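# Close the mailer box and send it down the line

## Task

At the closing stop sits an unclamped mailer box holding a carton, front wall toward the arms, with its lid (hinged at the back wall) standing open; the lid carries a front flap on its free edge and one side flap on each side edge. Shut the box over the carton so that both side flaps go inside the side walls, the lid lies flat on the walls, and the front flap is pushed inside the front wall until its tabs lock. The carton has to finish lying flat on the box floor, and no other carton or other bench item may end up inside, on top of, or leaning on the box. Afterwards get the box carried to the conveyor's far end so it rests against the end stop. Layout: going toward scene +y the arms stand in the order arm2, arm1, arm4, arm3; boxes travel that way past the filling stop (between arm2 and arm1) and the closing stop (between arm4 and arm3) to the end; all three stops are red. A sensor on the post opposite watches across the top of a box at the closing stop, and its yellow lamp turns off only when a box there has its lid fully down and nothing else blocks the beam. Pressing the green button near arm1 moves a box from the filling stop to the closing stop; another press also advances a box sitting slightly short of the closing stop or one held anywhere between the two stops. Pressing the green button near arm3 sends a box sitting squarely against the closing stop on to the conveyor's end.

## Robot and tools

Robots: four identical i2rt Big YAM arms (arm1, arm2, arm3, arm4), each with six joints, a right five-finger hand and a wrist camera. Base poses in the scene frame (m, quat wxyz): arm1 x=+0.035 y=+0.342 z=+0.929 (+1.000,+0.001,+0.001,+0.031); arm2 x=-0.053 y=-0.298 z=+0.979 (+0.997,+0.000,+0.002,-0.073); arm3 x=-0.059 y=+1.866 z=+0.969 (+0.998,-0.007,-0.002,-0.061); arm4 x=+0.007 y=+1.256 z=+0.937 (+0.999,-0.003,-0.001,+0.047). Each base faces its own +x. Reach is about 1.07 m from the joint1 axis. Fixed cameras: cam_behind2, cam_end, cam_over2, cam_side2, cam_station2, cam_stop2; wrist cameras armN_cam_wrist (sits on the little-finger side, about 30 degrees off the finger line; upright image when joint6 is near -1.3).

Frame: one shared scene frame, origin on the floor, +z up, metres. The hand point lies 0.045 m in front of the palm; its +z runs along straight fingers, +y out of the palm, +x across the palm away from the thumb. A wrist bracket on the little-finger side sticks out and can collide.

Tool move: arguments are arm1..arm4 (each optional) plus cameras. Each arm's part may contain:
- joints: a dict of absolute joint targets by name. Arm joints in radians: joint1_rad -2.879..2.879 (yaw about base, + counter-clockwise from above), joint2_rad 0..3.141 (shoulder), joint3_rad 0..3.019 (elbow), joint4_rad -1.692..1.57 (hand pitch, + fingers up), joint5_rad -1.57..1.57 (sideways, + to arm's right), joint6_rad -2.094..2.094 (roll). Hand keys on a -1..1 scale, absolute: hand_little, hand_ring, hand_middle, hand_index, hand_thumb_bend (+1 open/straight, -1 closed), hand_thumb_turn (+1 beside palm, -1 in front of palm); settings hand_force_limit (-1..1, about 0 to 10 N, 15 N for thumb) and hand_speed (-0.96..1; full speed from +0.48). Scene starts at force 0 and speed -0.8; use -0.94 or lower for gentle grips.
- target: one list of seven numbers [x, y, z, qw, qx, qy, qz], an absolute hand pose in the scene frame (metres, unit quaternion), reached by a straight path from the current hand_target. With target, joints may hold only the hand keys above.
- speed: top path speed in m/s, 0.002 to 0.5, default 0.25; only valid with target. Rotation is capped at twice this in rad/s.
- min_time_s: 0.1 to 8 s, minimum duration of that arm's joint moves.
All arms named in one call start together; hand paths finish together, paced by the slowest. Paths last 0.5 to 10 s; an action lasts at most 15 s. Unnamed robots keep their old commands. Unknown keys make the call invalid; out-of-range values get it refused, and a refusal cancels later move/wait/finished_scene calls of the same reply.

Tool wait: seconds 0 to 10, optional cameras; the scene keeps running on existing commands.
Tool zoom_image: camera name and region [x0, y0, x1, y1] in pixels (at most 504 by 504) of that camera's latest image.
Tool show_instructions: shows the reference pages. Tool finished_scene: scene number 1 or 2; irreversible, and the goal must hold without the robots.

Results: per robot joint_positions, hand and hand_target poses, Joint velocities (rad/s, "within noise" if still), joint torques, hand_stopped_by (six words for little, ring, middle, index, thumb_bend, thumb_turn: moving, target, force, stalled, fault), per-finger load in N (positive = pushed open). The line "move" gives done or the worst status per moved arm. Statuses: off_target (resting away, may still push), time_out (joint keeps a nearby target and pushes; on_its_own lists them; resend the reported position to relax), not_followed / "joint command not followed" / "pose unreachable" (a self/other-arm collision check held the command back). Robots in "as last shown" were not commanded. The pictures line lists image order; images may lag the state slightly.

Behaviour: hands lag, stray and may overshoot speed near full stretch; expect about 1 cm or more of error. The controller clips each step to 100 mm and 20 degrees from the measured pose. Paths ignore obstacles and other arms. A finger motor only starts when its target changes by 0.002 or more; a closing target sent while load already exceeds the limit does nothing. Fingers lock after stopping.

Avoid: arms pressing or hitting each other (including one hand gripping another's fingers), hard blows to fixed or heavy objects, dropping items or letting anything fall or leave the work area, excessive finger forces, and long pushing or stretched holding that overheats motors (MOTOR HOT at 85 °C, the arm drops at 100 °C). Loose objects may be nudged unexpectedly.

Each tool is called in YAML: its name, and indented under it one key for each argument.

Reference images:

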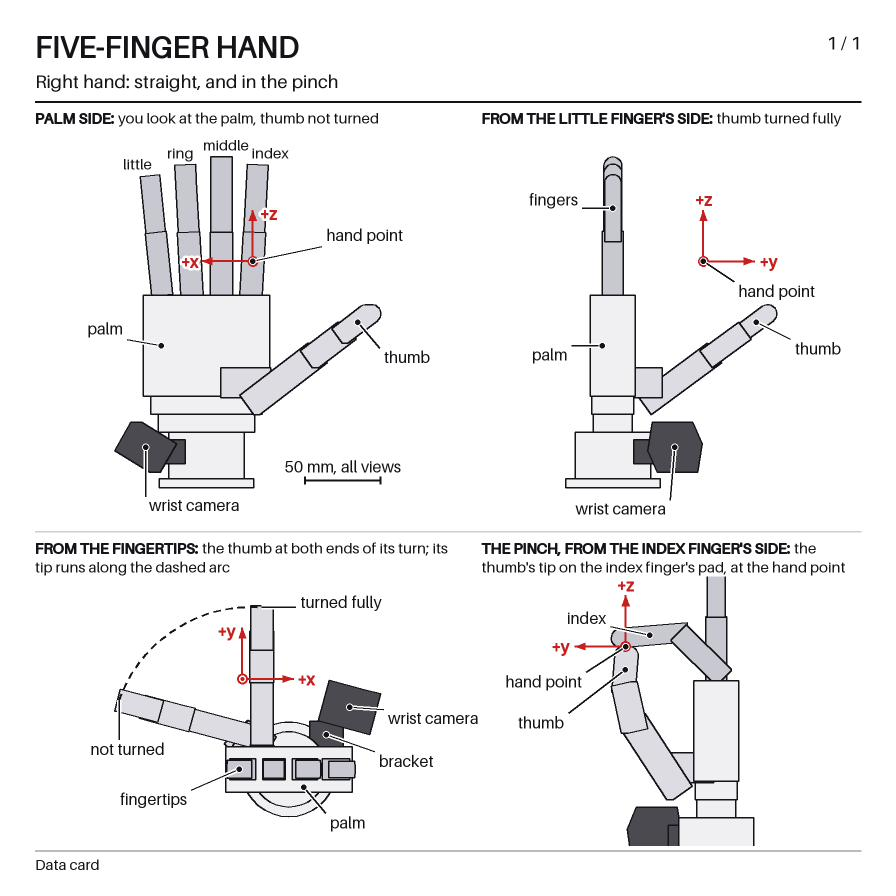

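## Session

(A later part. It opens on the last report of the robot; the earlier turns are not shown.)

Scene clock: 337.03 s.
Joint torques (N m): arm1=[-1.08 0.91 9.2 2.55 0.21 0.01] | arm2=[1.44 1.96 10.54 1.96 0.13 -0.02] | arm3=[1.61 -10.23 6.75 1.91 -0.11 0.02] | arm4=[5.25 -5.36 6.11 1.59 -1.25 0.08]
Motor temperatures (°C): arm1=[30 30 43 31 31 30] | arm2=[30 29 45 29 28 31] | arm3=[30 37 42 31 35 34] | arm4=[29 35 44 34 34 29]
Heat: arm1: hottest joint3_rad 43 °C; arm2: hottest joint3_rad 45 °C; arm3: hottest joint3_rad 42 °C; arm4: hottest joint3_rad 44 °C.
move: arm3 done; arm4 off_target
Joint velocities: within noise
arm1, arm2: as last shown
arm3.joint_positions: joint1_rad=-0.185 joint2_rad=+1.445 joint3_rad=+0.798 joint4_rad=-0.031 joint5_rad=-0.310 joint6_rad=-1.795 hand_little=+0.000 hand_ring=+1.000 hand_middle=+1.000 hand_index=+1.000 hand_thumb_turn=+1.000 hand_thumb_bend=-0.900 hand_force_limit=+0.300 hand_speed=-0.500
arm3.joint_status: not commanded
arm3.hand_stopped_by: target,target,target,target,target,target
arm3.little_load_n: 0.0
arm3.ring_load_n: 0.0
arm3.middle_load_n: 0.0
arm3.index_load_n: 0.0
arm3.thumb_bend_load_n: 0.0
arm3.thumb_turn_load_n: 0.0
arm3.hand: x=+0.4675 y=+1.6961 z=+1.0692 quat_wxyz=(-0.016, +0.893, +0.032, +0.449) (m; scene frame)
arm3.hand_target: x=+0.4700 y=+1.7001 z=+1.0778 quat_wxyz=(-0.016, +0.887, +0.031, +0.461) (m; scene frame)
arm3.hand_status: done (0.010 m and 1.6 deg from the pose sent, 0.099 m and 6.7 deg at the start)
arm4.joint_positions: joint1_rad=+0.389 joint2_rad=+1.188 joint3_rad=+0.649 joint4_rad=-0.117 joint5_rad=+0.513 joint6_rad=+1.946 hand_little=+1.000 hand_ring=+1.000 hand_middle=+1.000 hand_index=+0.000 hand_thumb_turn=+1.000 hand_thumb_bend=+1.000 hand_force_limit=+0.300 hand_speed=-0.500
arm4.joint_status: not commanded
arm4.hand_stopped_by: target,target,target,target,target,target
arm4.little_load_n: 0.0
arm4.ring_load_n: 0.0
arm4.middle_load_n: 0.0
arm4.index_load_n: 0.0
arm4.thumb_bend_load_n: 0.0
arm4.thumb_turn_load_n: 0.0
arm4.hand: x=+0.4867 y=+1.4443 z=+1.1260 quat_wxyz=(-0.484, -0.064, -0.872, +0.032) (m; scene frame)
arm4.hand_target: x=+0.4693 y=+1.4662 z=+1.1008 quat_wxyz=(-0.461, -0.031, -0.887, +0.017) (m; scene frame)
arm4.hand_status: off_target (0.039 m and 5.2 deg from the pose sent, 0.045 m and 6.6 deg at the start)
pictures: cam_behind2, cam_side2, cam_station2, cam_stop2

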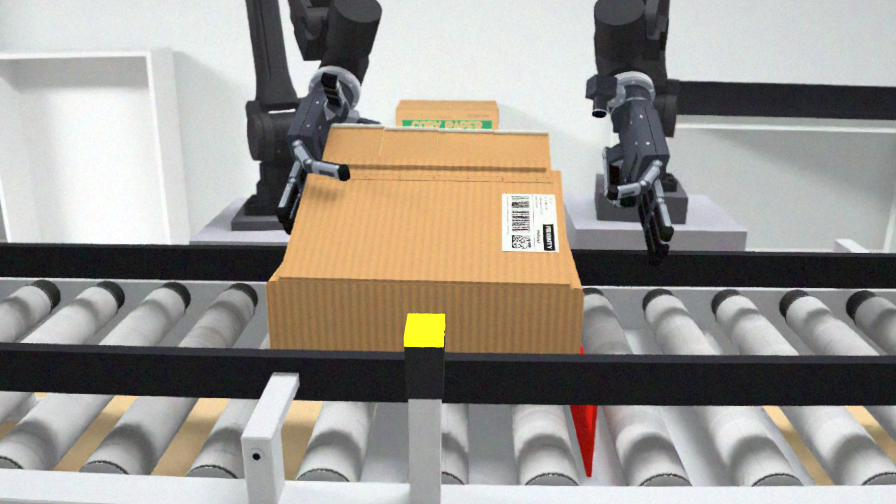

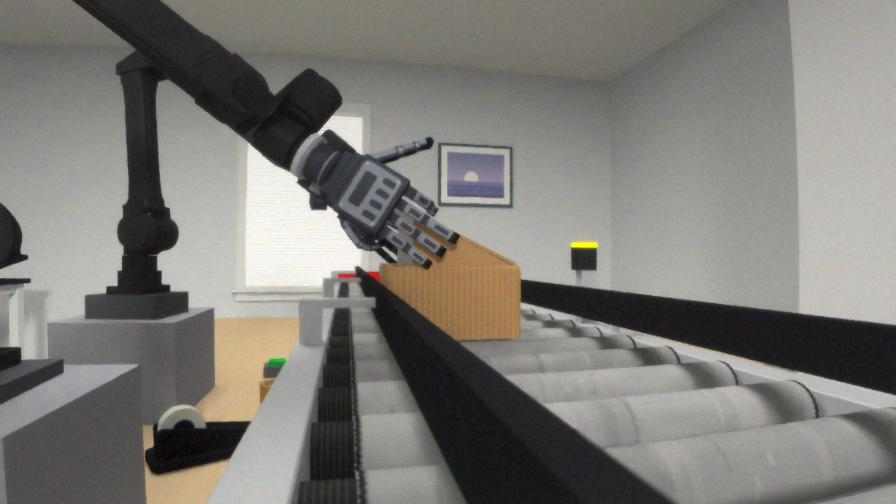

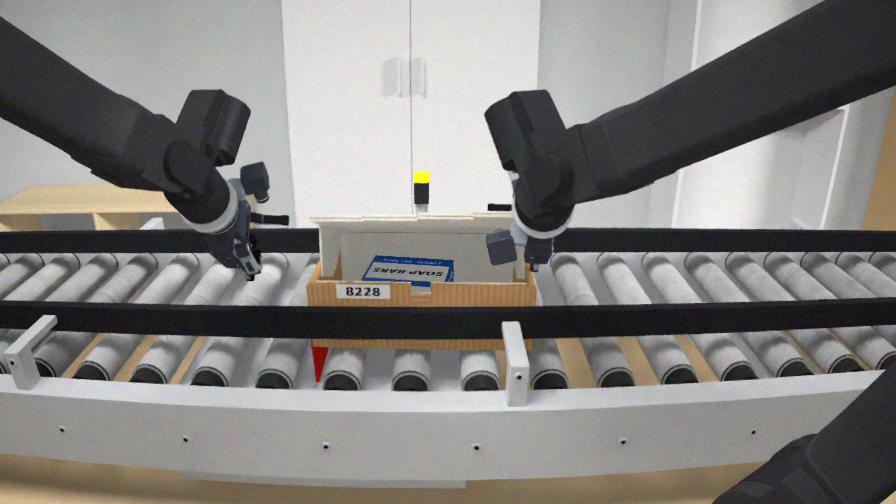

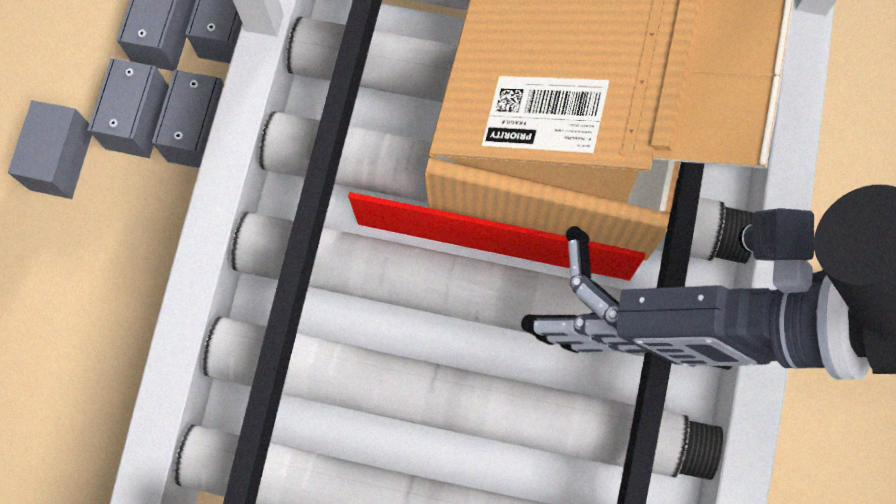

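move:
  arm4: {"target": [0.470, 1.360, 1.140, 0.4614, 0.0310, 0.8865, -0.0161], "speed": 0.1}
  arm3: {"target": [0.400, 1.780, 1.180, -0.0161, 0.8865, 0.0310, 0.4614], "speed": 0.2}
  cameras: ["cam_side2","cam_stop2","cam_station2","cam_behind2"]

zoom_image:
  camera: "cam_side2"
  region: [280, 100, 600, 360]

Scene clock: 342.57 s.
Joint torques (N m): arm1=[-0.97 0.91 9.18 2.54 0.21 0] | arm2=[1.44 2.37 10.5 1.95 0.11 -0.01] | arm3=[1.67 -5.95 9.03 1.01 -0.03 0] | arm4=[1.08 -6.18 8.35 1.59 0.02 0.06]
Motor temperatures (°C): arm1=[30 30 43 31 31 30] | arm2=[30 29 45 29 28 31] | arm3=[30 37 42 31 34 34] | arm4=[29 35 44 34 34 29]
Heat: arm1: hottest joint3_rad 43 °C; arm2: hottest joint3_rad 45 °C; arm3: hottest joint3_rad 42 °C; arm4: hottest joint3_rad 44 °C.
move: arm3 done; arm4 done
Joint velocities: within noise
arm1, arm2: as last shown
arm3.joint_positions: joint1_rad=-0.015 joint2_rad=+1.047 joint3_rad=+0.762 joint4_rad=-0.346 joint5_rad=-0.170 joint6_rad=-1.689 hand_little=+0.000 hand_ring=+1.000 hand_middle=+1.000 hand_index=+1.000 hand_thumb_turn=+1.000 hand_thumb_bend=-0.900 hand_force_limit=+0.300 hand_speed=-0.500
arm3.joint_status: not commanded
arm3.hand_stopped_by: target,target,target,target,target,target
arm3.little_load_n: 0.0
arm3.ring_load_n: 0.0
arm3.middle_load_n: 0.0
arm3.index_load_n: 0.0
arm3.thumb_bend_load_n: 0.0
arm3.thumb_turn_load_n: 0.0
arm3.hand: x=+0.3994 y=+1.7752 z=+1.1743 quat_wxyz=(-0.012, +0.888, +0.033, +0.458) (m; scene frame)
arm3.hand_target: x=+0.4000 y=+1.7799 z=+1.1800 quat_wxyz=(-0.016, +0.886, +0.031, +0.461) (m; scene frame)
arm3.hand_status: done (0.008 m and 0.7 deg from the pose sent, 0.154 m and 1.5 deg at the start)
arm4.joint_positions: joint1_rad=+0.106 joint2_rad=+1.027 joint3_rad=+0.597 joint4_rad=-0.206 joint5_rad=+0.214 joint6_rad=+1.738 hand_little=+1.000 hand_ring=+1.000 hand_middle=+1.000 hand_index=+0.000 hand_thumb_turn=+1.000 hand_thumb_bend=+1.000 hand_force_limit=+0.300 hand_speed=-0.500
arm4.joint_status: not commanded
arm4.hand_stopped_by: target,target,target,target,target,target
arm4.little_load_n: 0.0
arm4.ring_load_n: 0.0
arm4.middle_load_n: 0.0
arm4.index_load_n: 0.0
arm4.thumb_bend_load_n: 0.0
arm4.thumb_turn_load_n: 0.0
arm4.hand: x=+0.4716 y=+1.3627 z=+1.1365 quat_wxyz=(-0.459, -0.032, -0.888, +0.014) (m; scene frame)
arm4.hand_target: x=+0.4700 y=+1.3601 z=+1.1400 quat_wxyz=(-0.461, -0.031, -0.886, +0.016) (m; scene frame)
arm4.hand_status: done (0.005 m and 0.4 deg from the pose sent, 0.087 m and 5.2 deg at the start)
pictures: cam_behind2, cam_side2, cam_station2, cam_stop2

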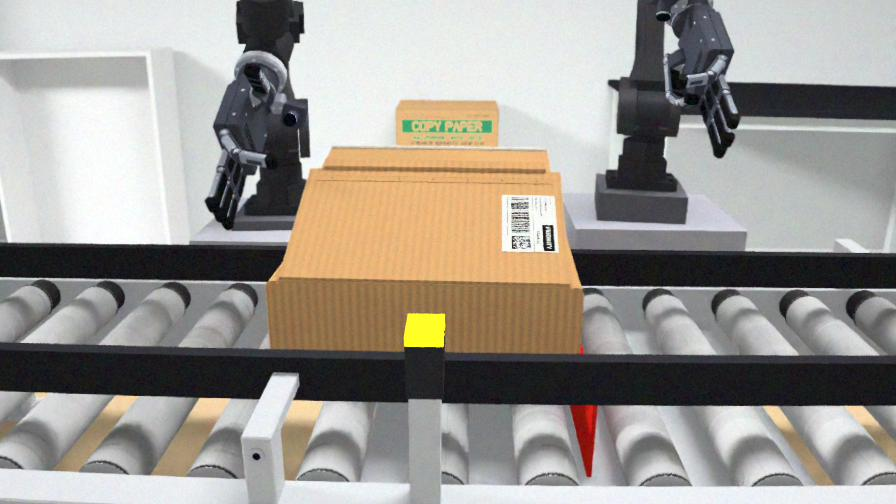

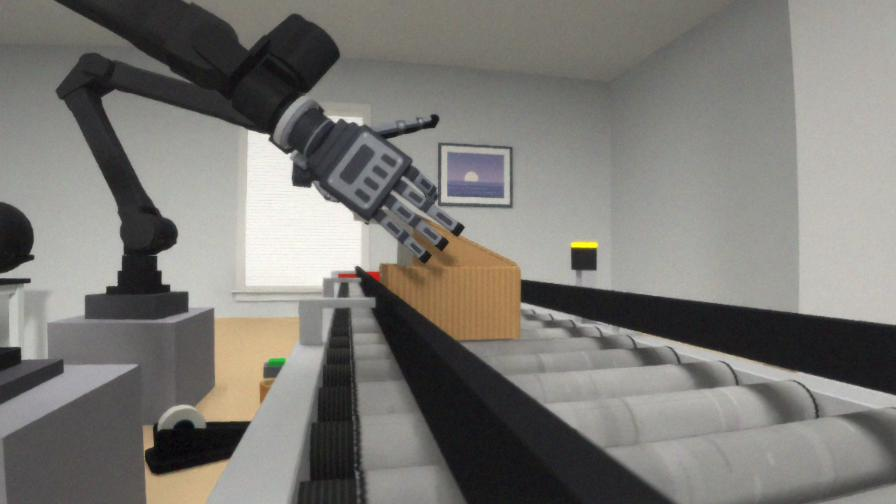

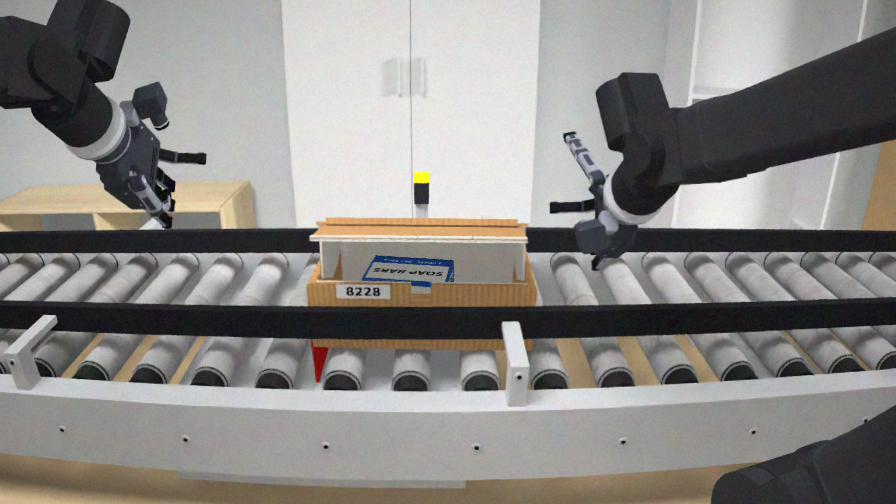

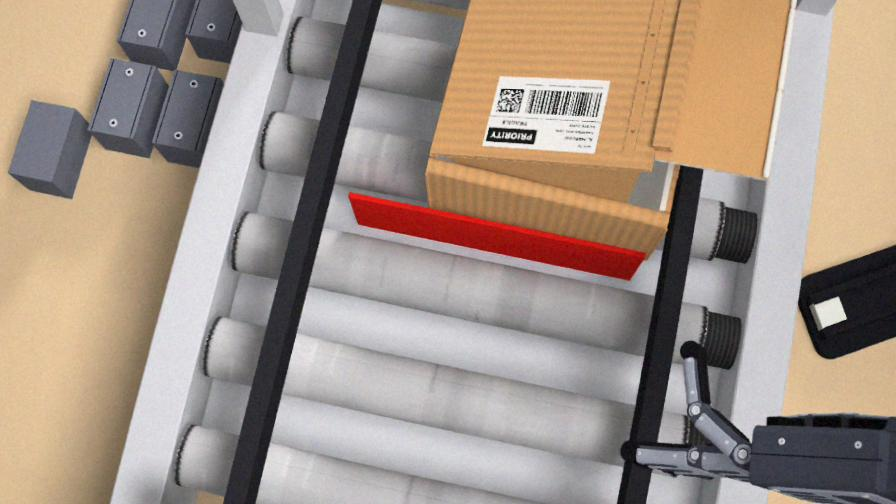

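Scaled by 1.575 from the camera's 896x504 image, which has a finer 1280x720 frame.

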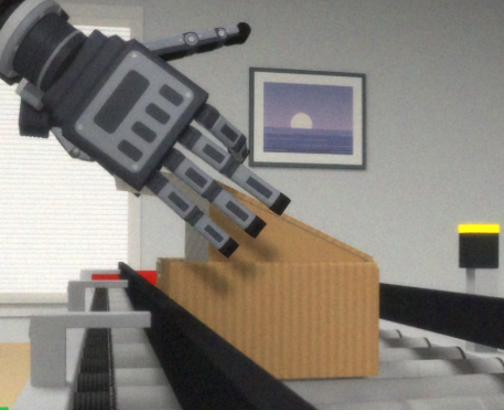

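move:
  arm4: {"target": [0.330, 1.330, 1.250, 0.5, -0.5, 0.5, 0.5], "speed": 0.3, "joints": {"hand_index": 1.0, "hand_speed": 0.0}}
  arm3: {"target": [0.340, 1.760, 1.220, 0.5, 0.5, -0.5, 0.5], "speed": 0.3, "joints": {"hand_little": 1.0, "hand_speed": 0.0}}
  cameras: ["cam_side2","cam_stop2","cam_station2","cam_over2"]

Scene clock: 347.03 s.
Joint torques (N m): arm1=[-1.03 0.91 9.2 2.54 0.21 0.01] | arm2=[1.2 2.26 10.56 1.92 0.12 -0.01] | arm3=[0.15 -10.11 9.46 1.26 0.58 -0.32] | arm4=[0.5 -7.12 8.28 1.66 -0.6 0.2]
Motor temperatures (°C): arm1=[30 30 43 31 31 30] | arm2=[30 29 45 29 28 31] | arm3=[30 37 42 31 34 34] | arm4=[29 34 44 34 34 29]
Heat: arm1: hottest joint3_rad 43 °C; arm2: hottest joint3_rad 45 °C; arm3: hottest joint3_rad 42 °C; arm4: hottest joint3_rad 44 °C.
move: arm3 off_target; arm4 off_target
Joint velocities: within noise
arm1, arm2: as last shown
arm3.joint_positions: joint1_rad=+0.350 joint2_rad=+1.454 joint3_rad=+0.876 joint4_rad=-0.116 joint5_rad=+1.584 joint6_rad=-0.925 hand_little=+1.000 hand_ring=+1.000 hand_middle=+1.000 hand_index=+1.000 hand_thumb_turn=+1.000 hand_thumb_bend=-0.900 hand_force_limit=+0.300 hand_speed=+0.000
arm3.joint_status: all done
arm3.hand_stopped_by: target,target,target,target,target,target
arm3.little_load_n: 0.0
arm3.ring_load_n: 0.0
arm3.middle_load_n: 0.0
arm3.index_load_n: 0.0
arm3.thumb_bend_load_n: 0.0
arm3.thumb_turn_load_n: 0.0
arm3.hand: x=+0.3339 y=+1.7605 z=+1.2033 quat_wxyz=(+0.461, +0.556, -0.424, +0.546) (m; scene frame)
arm3.hand_target: x=+0.3396 y=+1.7591 z=+1.2199 quat_wxyz=(+0.451, +0.543, -0.440, +0.555) (m; scene frame)
arm3.hand_status: off_target (0.018 m and 12.8 deg from the pose sent, 0.076 m and 98.8 deg at the start; a joint's target at an end of its range on 46 of 126 steps)
arm4.joint_positions: joint1_rad=-0.481 joint2_rad=+1.187 joint3_rad=+0.677 joint4_rad=-0.225 joint5_rad=-1.584 joint6_rad=+0.868 hand_little=+1.000 hand_ring=+1.000 hand_middle=+1.000 hand_index=+1.000 hand_thumb_turn=+1.000 hand_thumb_bend=+1.000 hand_force_limit=+0.300 hand_speed=+0.000
arm4.joint_status: all done
arm4.hand_stopped_by: target,target,target,target,target,target
arm4.little_load_n: 0.0
arm4.ring_load_n: 0.0
arm4.middle_load_n: 0.0
arm4.index_load_n: 0.0
arm4.thumb_bend_load_n: 0.0
arm4.thumb_turn_load_n: 0.0
arm4.hand: x=+0.3294 y=+1.3340 z=+1.2427 quat_wxyz=(-0.581, +0.389, -0.589, -0.406) (m; scene frame)
arm4.hand_target: x=+0.3304 y=+1.3313 z=+1.2499 quat_wxyz=(-0.587, +0.394, -0.585, -0.397) (m; scene frame)
arm4.hand_status: off_target (0.008 m and 21.7 deg from the pose sent, 0.184 m and 98.9 deg at the start; pose on its path clipped on 39 of 126 steps; a joint's target at an end of its range on 53 of 126 steps)
pictures: cam_over2, cam_side2, cam_station2, cam_stop2

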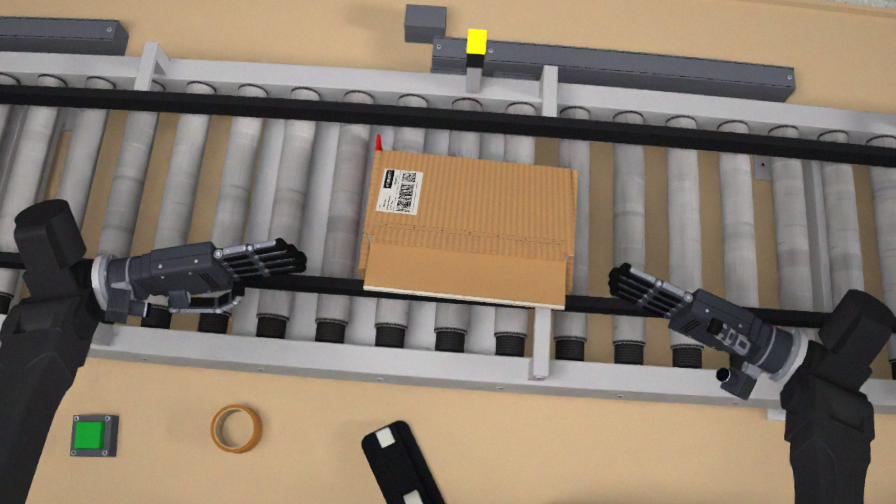

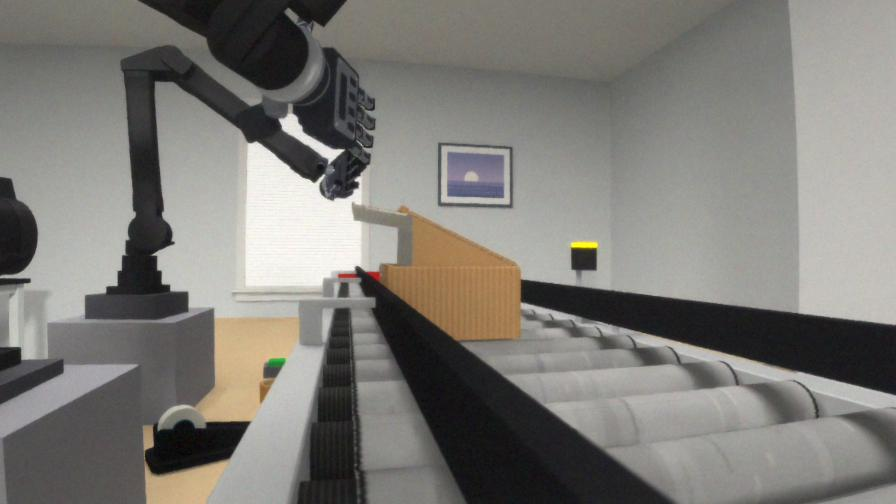

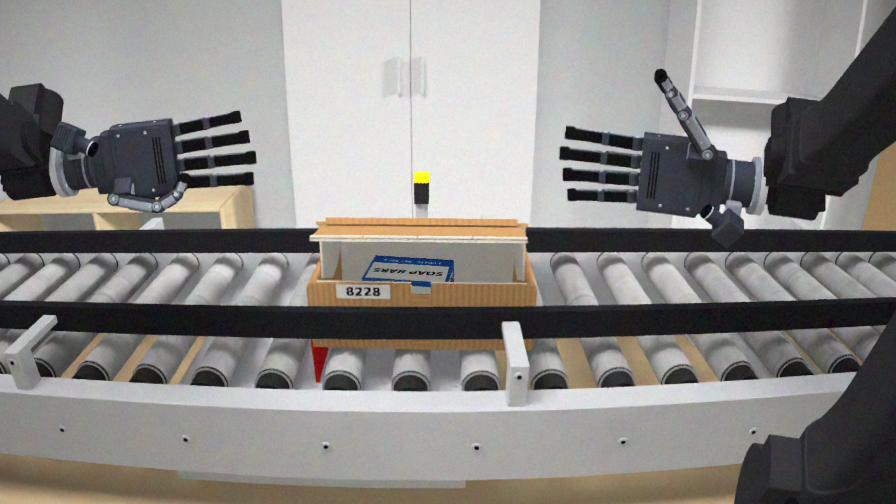

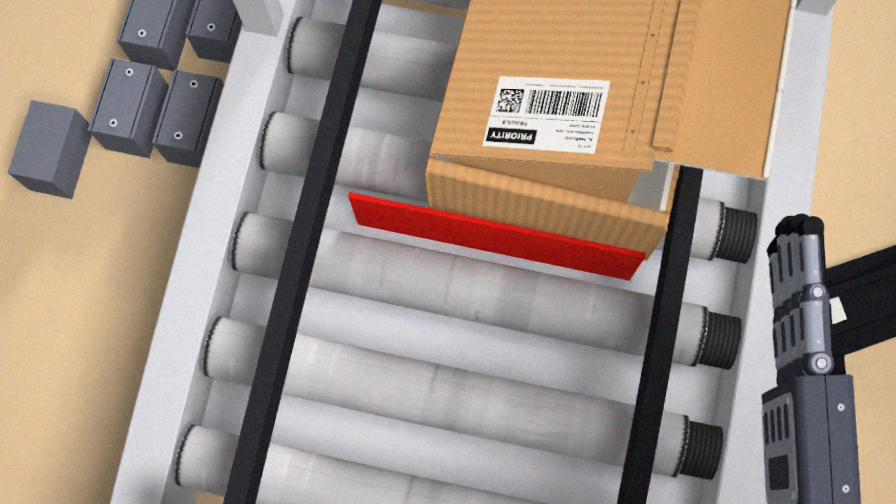

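move:
  arm4: {"target": [0.330, 1.440, 1.250, 0.5, -0.5, 0.5, 0.5], "speed": 0.2}
  arm3: {"target": [0.360, 1.620, 1.190, 0.5, 0.5, -0.5, 0.5], "speed": 0.2}
  cameras: ["cam_side2","cam_stop2","cam_station2","cam_over2"]

Scene clock: 351.87 s.
Joint torques (N m): arm1=[-1.03 0.85 9.2 2.55 0.21 0] | arm2=[1.2 2.14 10.51 1.89 0.11 -0.01] | arm3=[0.56 -10.58 6.3 1.48 0.03 -0.36] | arm4=[2.14 -6.95 11 1.84 -0.64 0.2]
Motor temperatures (°C): arm1=[30 30 43 31 31 30] | arm2=[30 29 45 29 28 31] | arm3=[30 36 42 31 34 34] | arm4=[29 34 44 34 34 29]
Heat: arm1: hottest joint3_rad 43 °C; arm2: hottest joint3_rad 45 °C; arm3: hottest joint3_rad 42 °C; arm4: hottest joint3_rad 44 °C.
move: arm3 done; arm4 off_target
Joint velocities: within noise
arm1, arm2: as last shown
arm2.thumb_turn_load_n: -0.5
arm3.joint_positions: joint1_rad=+0.010 joint2_rad=+1.633 joint3_rad=+0.951 joint4_rad=+0.536 joint5_rad=+1.459 joint6_rad=-1.421 hand_little=+1.000 hand_ring=+1.000 hand_middle=+1.000 hand_index=+1.000 hand_thumb_turn=+1.000 hand_thumb_bend=-0.900 hand_force_limit=+0.300 hand_speed=+0.000
arm3.joint_status: not commanded
arm3.hand_stopped_by: target,target,target,target,target,target
arm3.little_load_n: 0.0
arm3.ring_load_n: 0.0
arm3.middle_load_n: 0.0
arm3.index_load_n: 0.0
arm3.thumb_bend_load_n: 0.0
arm3.thumb_turn_load_n: 0.0
arm3.hand: x=+0.3605 y=+1.6205 z=+1.1917 quat_wxyz=(+0.498, +0.498, -0.503, +0.501) (m; scene frame)
arm3.hand_target: x=+0.3599 y=+1.6200 z=+1.1900 quat_wxyz=(+0.500, +0.500, -0.500, +0.499) (m; scene frame)
arm3.hand_status: done (0.002 m and 0.5 deg from the pose sent, 0.143 m and 12.8 deg at the start)
arm4.joint_positions: joint1_rad=-0.131 joint2_rad=+1.293 joint3_rad=+0.740 joint4_rad=-0.173 joint5_rad=-1.584 joint6_rad=+0.891 hand_little=+1.000 hand_ring=+1.000 hand_middle=+1.000 hand_index=+1.000 hand_thumb_turn=+1.000 hand_thumb_bend=+1.000 hand_force_limit=+0.300 hand_speed=+0.000
arm4.joint_status: not commanded
arm4.hand_stopped_by: target,target,target,target,target,target
arm4.little_load_n: 0.5
arm4.ring_load_n: 0.0
arm4.middle_load_n: 0.0
arm4.index_load_n: 0.0
arm4.thumb_bend_load_n: 0.0
arm4.thumb_turn_load_n: -0.5
arm4.hand: x=+0.3164 y=+1.4388 z=+1.2349 quat_wxyz=(-0.497, +0.481, -0.517, -0.505) (m; scene frame)
arm4.hand_target: x=+0.3290 y=+1.4402 z=+1.2498 quat_wxyz=(-0.506, +0.494, -0.504, -0.496) (m; scene frame)
arm4.hand_status: off_target (0.020 m and 3.0 deg from the pose sent, 0.106 m and 21.7 deg at the start; a joint's target at an end of its range on 126 of 127 steps)
pictures: cam_over2, cam_side2, cam_station2, cam_stop2

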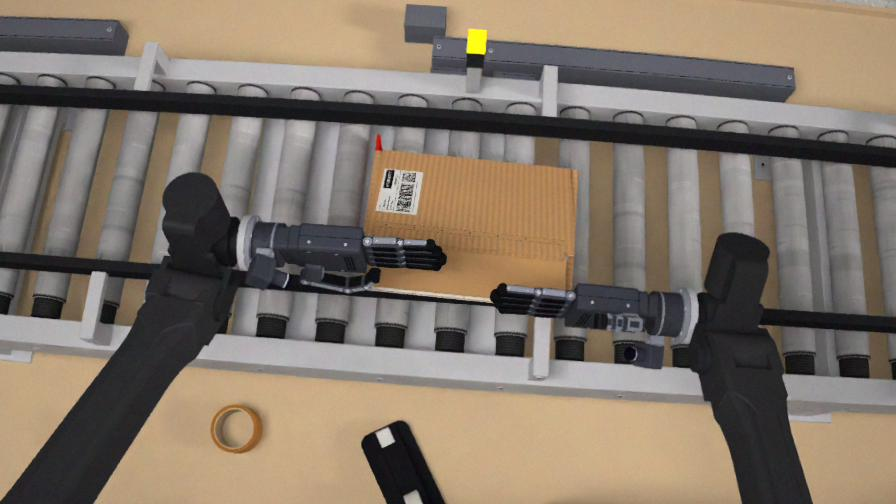

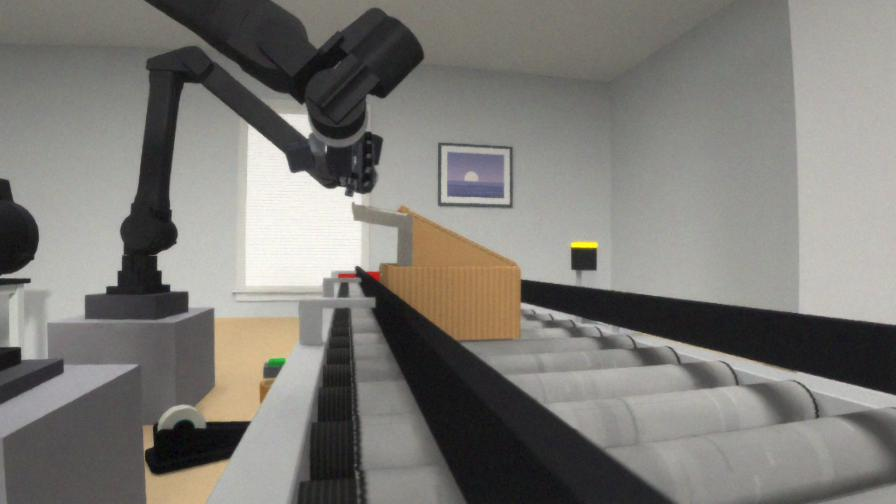

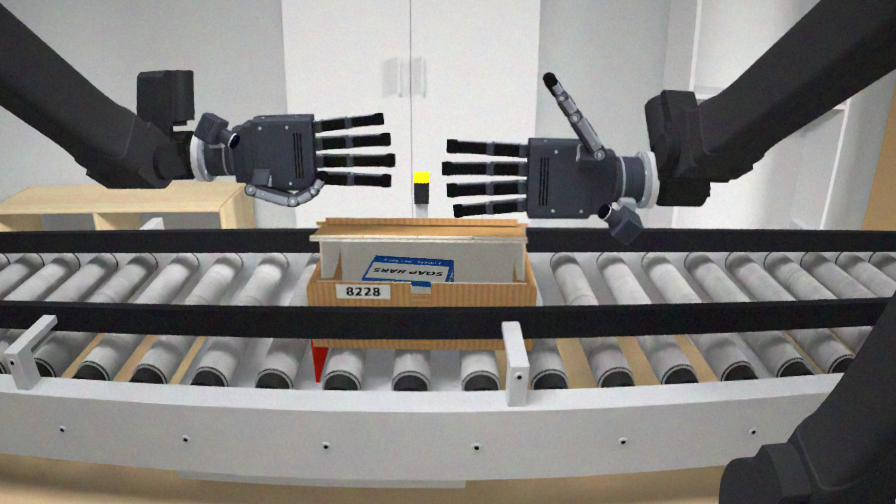

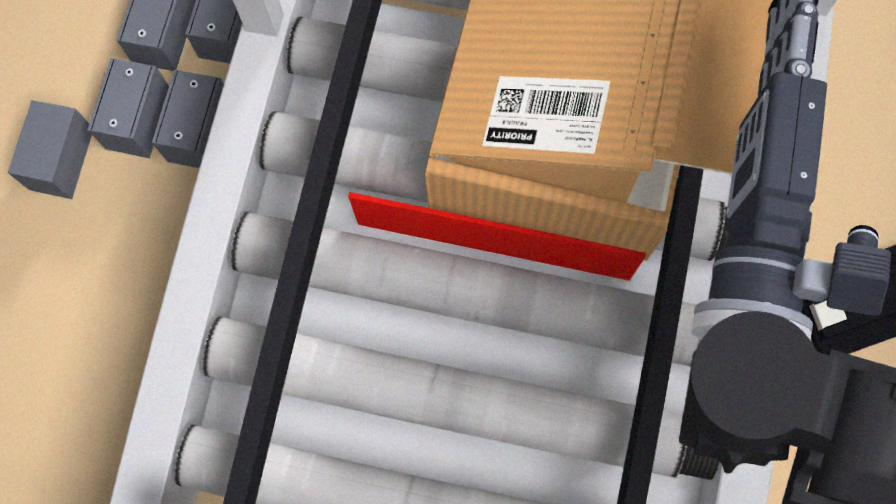

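move:
  arm4: {"target": [0.362, 1.452, 1.225, 0.5, -0.5, 0.5, 0.5], "speed": 0.1}
  arm3: {"target": [0.372, 1.600, 1.145, 0.5, 0.5, -0.5, 0.5], "speed": 0.1}
  cameras: ["cam_side2","cam_stop2","cam_station2","cam_over2"]

zoom_image:
  camera: "cam_side2"
  region: [280, 100, 600, 360]

Scene clock: 356.33 s.
Joint torques (N m): arm1=[-1.03 0.91 9.2 2.54 0.21 0] | arm2=[1.26 2.08 10.54 1.94 0.11 -0.02] | arm3=[-0.03 -11.46 5.98 1.62 -0.02 -0.33] | arm4=[1.96 -9.29 10.54 1.66 -0.47 0.08]
Motor temperatures (°C): arm1=[30 30 43 31 31 30] | arm2=[30 29 45 29 28 31] | arm3=[30 36 42 31 34 34] | arm4=[29 34 44 34 34 29]
Heat: arm1: hottest joint3_rad 43 °C; arm2: hottest joint3_rad 45 °C; arm3: hottest joint3_rad 42 °C; arm4: hottest joint3_rad 44 °C.
move: arm3 done; arm4 off_target
Joint velocities: within noise
arm1, arm2: as last shown
arm2.thumb_turn_load_n: 0.0
arm3.joint_positions: joint1_rad=-0.018 joint2_rad=+1.756 joint3_rad=+0.951 joint4_rad=+0.693 joint5_rad=+1.423 joint6_rad=-1.457 hand_little=+1.000 hand_ring=+1.000 hand_middle=+1.000 hand_index=+1.000 hand_thumb_turn=+1.000 hand_thumb_bend=-0.900 hand_force_limit=+0.300 hand_speed=+0.000
arm3.joint_status: not commanded
arm3.hand_stopped_by: target,target,target,target,target,target
arm3.little_load_n: 0.0
arm3.ring_load_n: 0.0
arm3.middle_load_n: 0.0
arm3.index_load_n: 0.0
arm3.thumb_bend_load_n: 0.0
arm3.thumb_turn_load_n: 0.0
arm3.hand: x=+0.3739 y=+1.6040 z=+1.1457 quat_wxyz=(+0.497, +0.501, -0.500, +0.502) (m; scene frame)
arm3.hand_target: x=+0.3720 y=+1.6001 z=+1.1450 quat_wxyz=(+0.500, +0.500, -0.500, +0.500) (m; scene frame)
arm3.hand_status: done (0.004 m and 0.5 deg from the pose sent, 0.052 m and 0.5 deg at the start)
arm4.joint_positions: joint1_rad=-0.099 joint2_rad=+1.429 joint3_rad=+0.802 joint4_rad=-0.121 joint5_rad=-1.574 joint6_rad=+0.885 hand_little=+1.000 hand_ring=+1.000 hand_middle=+1.000 hand_index=+1.000 hand_thumb_turn=+1.000 hand_thumb_bend=+1.000 hand_force_limit=+0.300 hand_speed=+0.000
arm4.joint_status: not commanded
arm4.hand_stopped_by: target,target,target,target,target,target
arm4.little_load_n: 0.0
arm4.ring_load_n: 0.0
arm4.middle_load_n: 0.0
arm4.index_load_n: 0.0
arm4.thumb_bend_load_n: 0.0
arm4.thumb_turn_load_n: 0.0
arm4.hand: x=+0.3479 y=+1.4490 z=+1.2120 quat_wxyz=(-0.485, +0.485, -0.516, -0.513) (m; scene frame)
arm4.hand_target: x=+0.3610 y=+1.4516 z=+1.2248 quat_wxyz=(-0.498, +0.502, -0.501, -0.500) (m; scene frame)
arm4.hand_status: off_target (0.019 m and 3.4 deg from the pose sent, 0.048 m and 3.0 deg at the start; a joint's target at an end of its range on 1 of 53 steps)
pictures: cam_over2, cam_side2, cam_station2, cam_stop2

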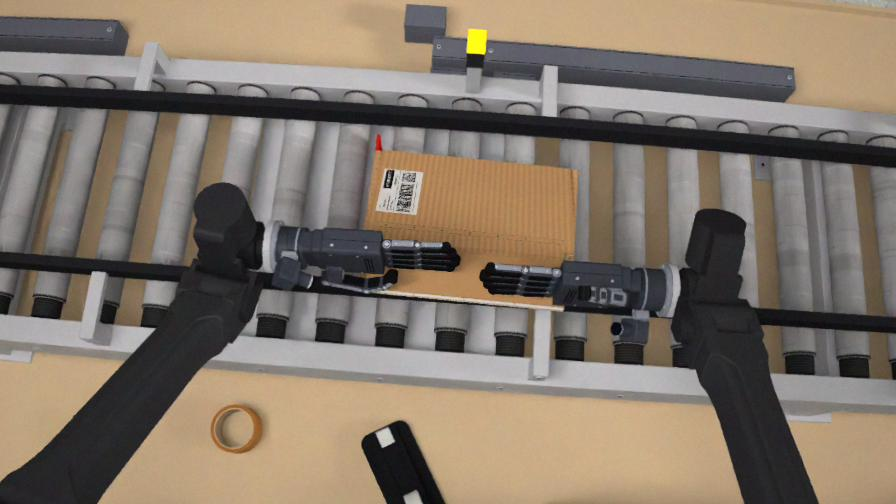

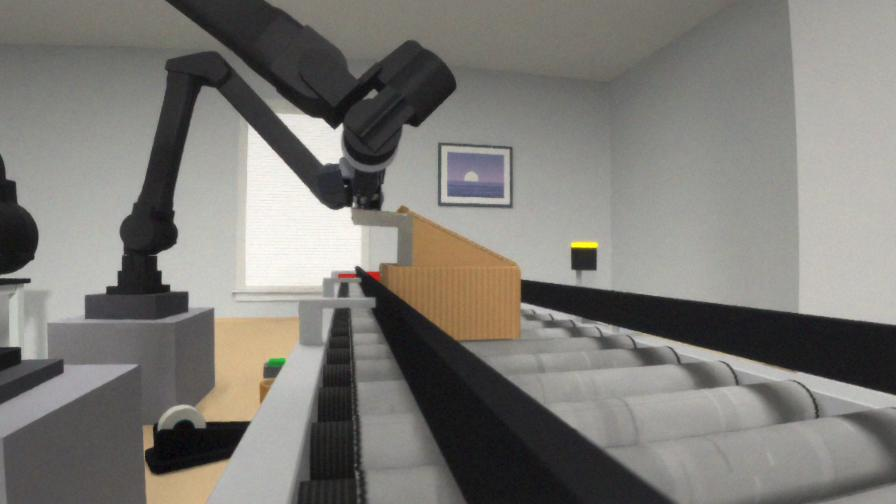

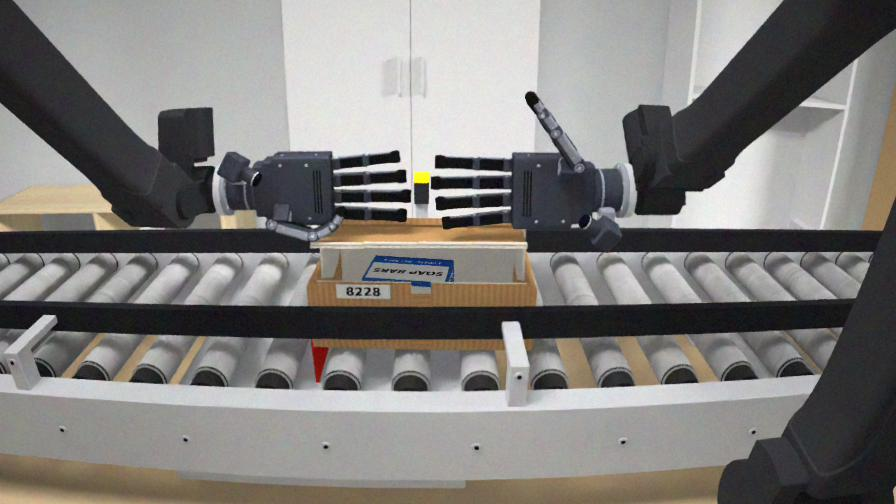

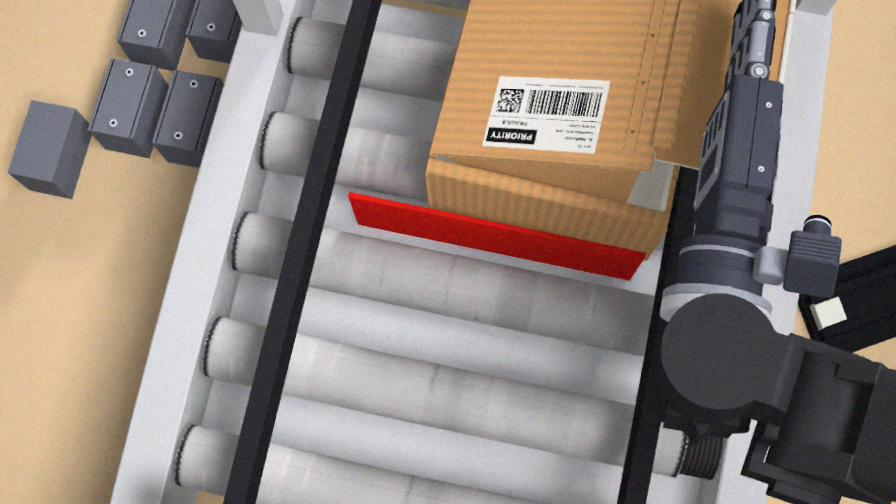

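Scaled by 1.575 from the camera's 896x504 image, which has a finer 1280x720 frame.

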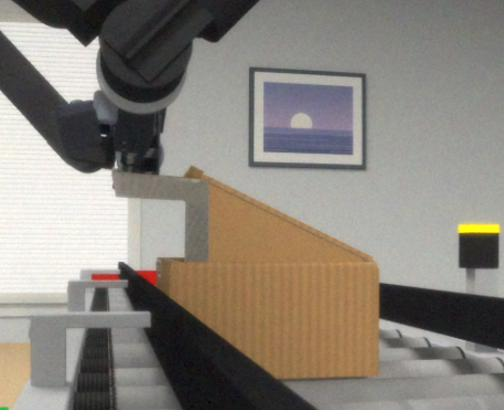

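move:
  arm4: {"target": [0.362, 1.450, 1.172, 0.5, -0.5, 0.5, 0.5], "speed": 0.08}
  arm3: {"target": [0.372, 1.597, 1.090, 0.5, 0.5, -0.5, 0.5], "speed": 0.08}
  cameras: ["cam_side2","cam_stop2","cam_station2"]

zoom_image:
  camera: "cam_side2"
  region: [280, 100, 600, 360]

Scene clock: 358.87 s.
Joint torques (N m): arm1=[-1.03 0.91 9.2 2.54 0.21 0] | arm2=[1.26 2.32 10.51 1.92 0.11 0] | arm3=[0.03 -11.87 4.96 1.61 -0.02 -0.28] | arm4=[1.26 -9.99 6.75 1.39 -0.6 0.04]
Motor temperatures (°C): arm1=[30 30 43 31 31 30] | arm2=[30 29 45 29 28 31] | arm3=[30 36 41 31 34 34] | arm4=[29 34 44 33 34 29]
Heat: arm1: hottest joint3_rad 43 °C; arm2: hottest joint3_rad 45 °C; arm3: hottest joint3_rad 41 °C; arm4: hottest joint3_rad 44 °C.
move: arm3 done; arm4 done
Joint velocities: within noise
arm1.joint_positions: joint1_rad=-0.032 joint2_rad=+0.646 joint3_rad=+1.328 joint4_rad=-1.360 joint5_rad=+0.140 joint6_rad=-1.155 hand_little=+1.000 hand_ring=+1.000 hand_middle=+1.000 hand_index=+1.000 hand_thumb_turn=+1.000 hand_thumb_bend=+1.000 hand_force_limit=+0.000 hand_speed=-0.800
arm1.joint_status: not commanded
arm1.hand_stopped_by: target,target,target,target,target,target
arm1.little_load_n: 0.0
arm1.ring_load_n: 0.0
arm1.middle_load_n: 0.0
arm1.index_load_n: 0.0
arm1.thumb_bend_load_n: 0.0
arm1.thumb_turn_load_n: 0.0
arm1.hand: x=+0.2644 y=+0.2774 z=+1.3774 quat_wxyz=(-0.035, +0.878, -0.203, +0.433) (m; scene frame)
arm1.hand_target: x=+0.2640 y=+0.2774 z=+1.3855 quat_wxyz=(-0.037, +0.873, -0.203, +0.441) (m; scene frame)
arm1.hand_status: not commanded
arm2.joint_positions: joint1_rad=+0.199 joint2_rad=+0.614 joint3_rad=+1.377 joint4_rad=-1.233 joint5_rad=+0.174 joint6_rad=-1.171 hand_little=+1.000 hand_ring=+1.000 hand_middle=+1.000 hand_index=+1.000 hand_thumb_turn=+1.000 hand_thumb_bend=+1.000 hand_force_limit=+0.000 hand_speed=-0.800
arm2.joint_status: not commanded
arm2.hand_stopped_by: target,target,target,target,target,target
arm2.little_load_n: 0.0
arm2.ring_load_n: 0.0
arm2.middle_load_n: 0.0
arm2.index_load_n: 0.0
arm2.thumb_bend_load_n: 0.0
arm2.thumb_turn_load_n: 0.0
arm2.hand: x=+0.1875 y=-0.3623 z=+1.4826 quat_wxyz=(-0.044, +0.830, -0.192, +0.522) (m; scene frame)
arm2.hand_target: x=+0.1859 y=-0.3624 z=+1.4940 quat_wxyz=(-0.047, +0.823, -0.191, +0.533) (m; scene frame)
arm2.hand_status: not commanded
arm3.joint_positions: joint1_rad=-0.023 joint2_rad=+1.879 joint3_rad=+0.931 joint4_rad=+0.844 joint5_rad=+1.419 joint6_rad=-1.464 hand_little=+1.000 hand_ring=+1.000 hand_middle=+1.000 hand_index=+1.000 hand_thumb_turn=+1.000 hand_thumb_bend=-0.900 hand_force_limit=+0.300 hand_speed=+0.000
arm3.joint_status: not commanded
arm3.hand_stopped_by: target,target,target,target,target,target
arm3.little_load_n: 0.0
arm3.ring_load_n: 0.0
arm3.middle_load_n: 0.0
arm3.index_load_n: 0.0
arm3.thumb_bend_load_n: 0.0
arm3.thumb_turn_load_n: 0.0
arm3.hand: x=+0.3750 y=+1.6010 z=+1.0921 quat_wxyz=(+0.496, +0.501, -0.500, +0.503) (m; scene frame)
arm3.hand_target: x=+0.3719 y=+1.5970 z=+1.0901 quat_wxyz=(+0.500, +0.500, -0.500, +0.500) (m; scene frame)
arm3.hand_status: done (0.005 m and 0.5 deg from the pose sent, 0.056 m and 0.5 deg at the start)
arm4.joint_positions: joint1_rad=-0.099 joint2_rad=+1.530 joint3_rad=+0.802 joint4_rad=-0.043 joint5_rad=-1.574 joint6_rad=+0.816 hand_little=+1.000 hand_ring=+1.000 hand_middle=+1.000 hand_index=+1.000 hand_thumb_turn=+1.000 hand_thumb_bend=+1.000 hand_force_limit=+0.300 hand_speed=+0.000
arm4.joint_status: not commanded
arm4.hand_stopped_by: target,target,target,target,target,target
arm4.little_load_n: 0.0
arm4.ring_load_n: 0.0
arm4.middle_load_n: 0.0
arm4.index_load_n: 0.0
arm4.thumb_bend_load_n: 0.0
arm4.thumb_turn_load_n: 0.0
arm4.hand: x=+0.3599 y=+1.4487 z=+1.1745 quat_wxyz=(-0.497, +0.497, -0.505, -0.502) (m; scene frame)
arm4.hand_target: x=+0.3620 y=+1.4500 z=+1.1719 quat_wxyz=(-0.499, +0.501, -0.500, -0.500) (m; scene frame)
arm4.hand_status: done (0.004 m and 0.8 deg from the pose sent, 0.042 m and 3.4 deg at the start)
pictures: cam_side2, cam_station2, cam_stop2

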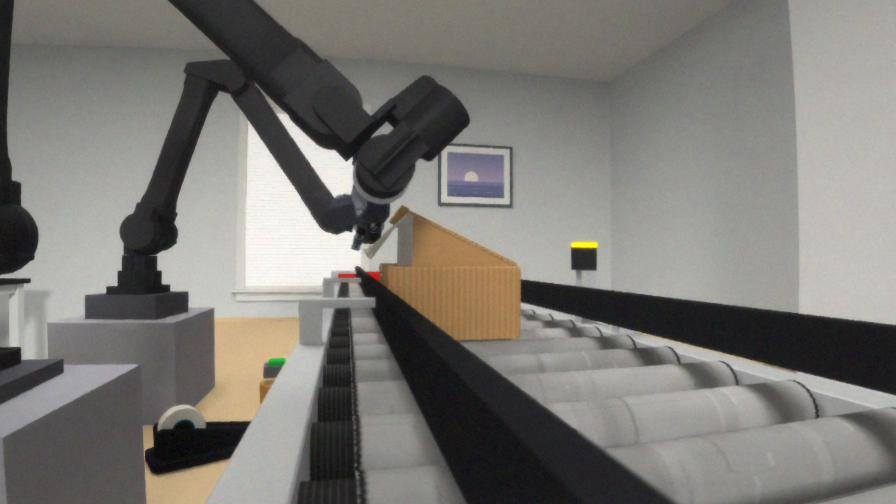

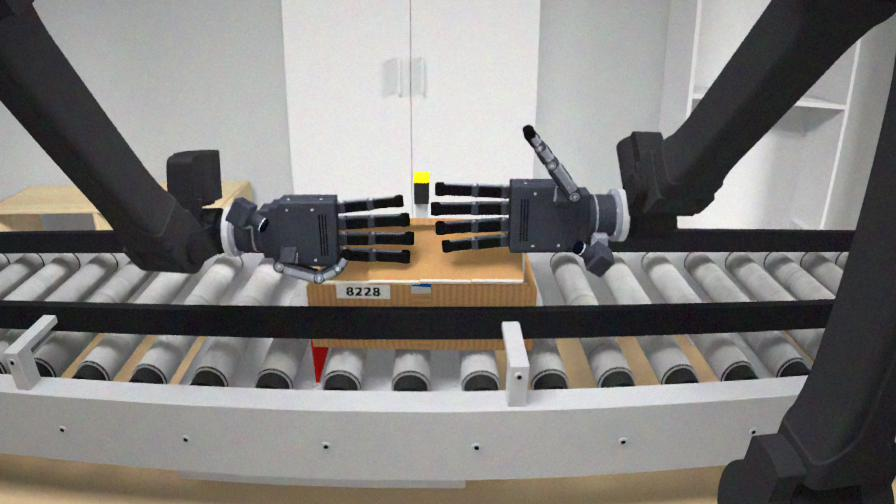

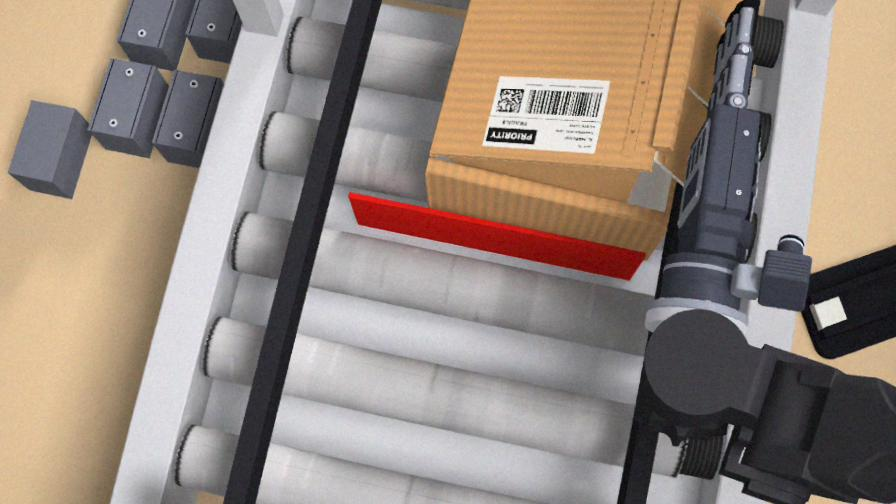

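Scaled by 1.575 from the camera's 896x504 image, which has a finer 1280x720 frame.

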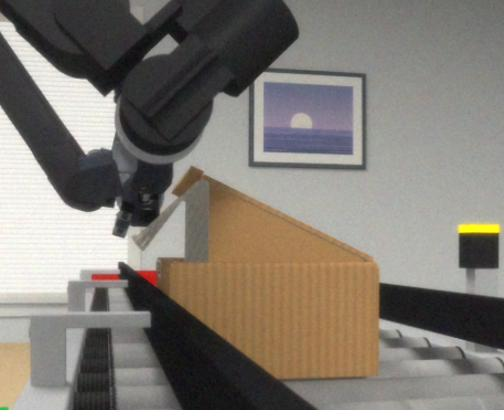

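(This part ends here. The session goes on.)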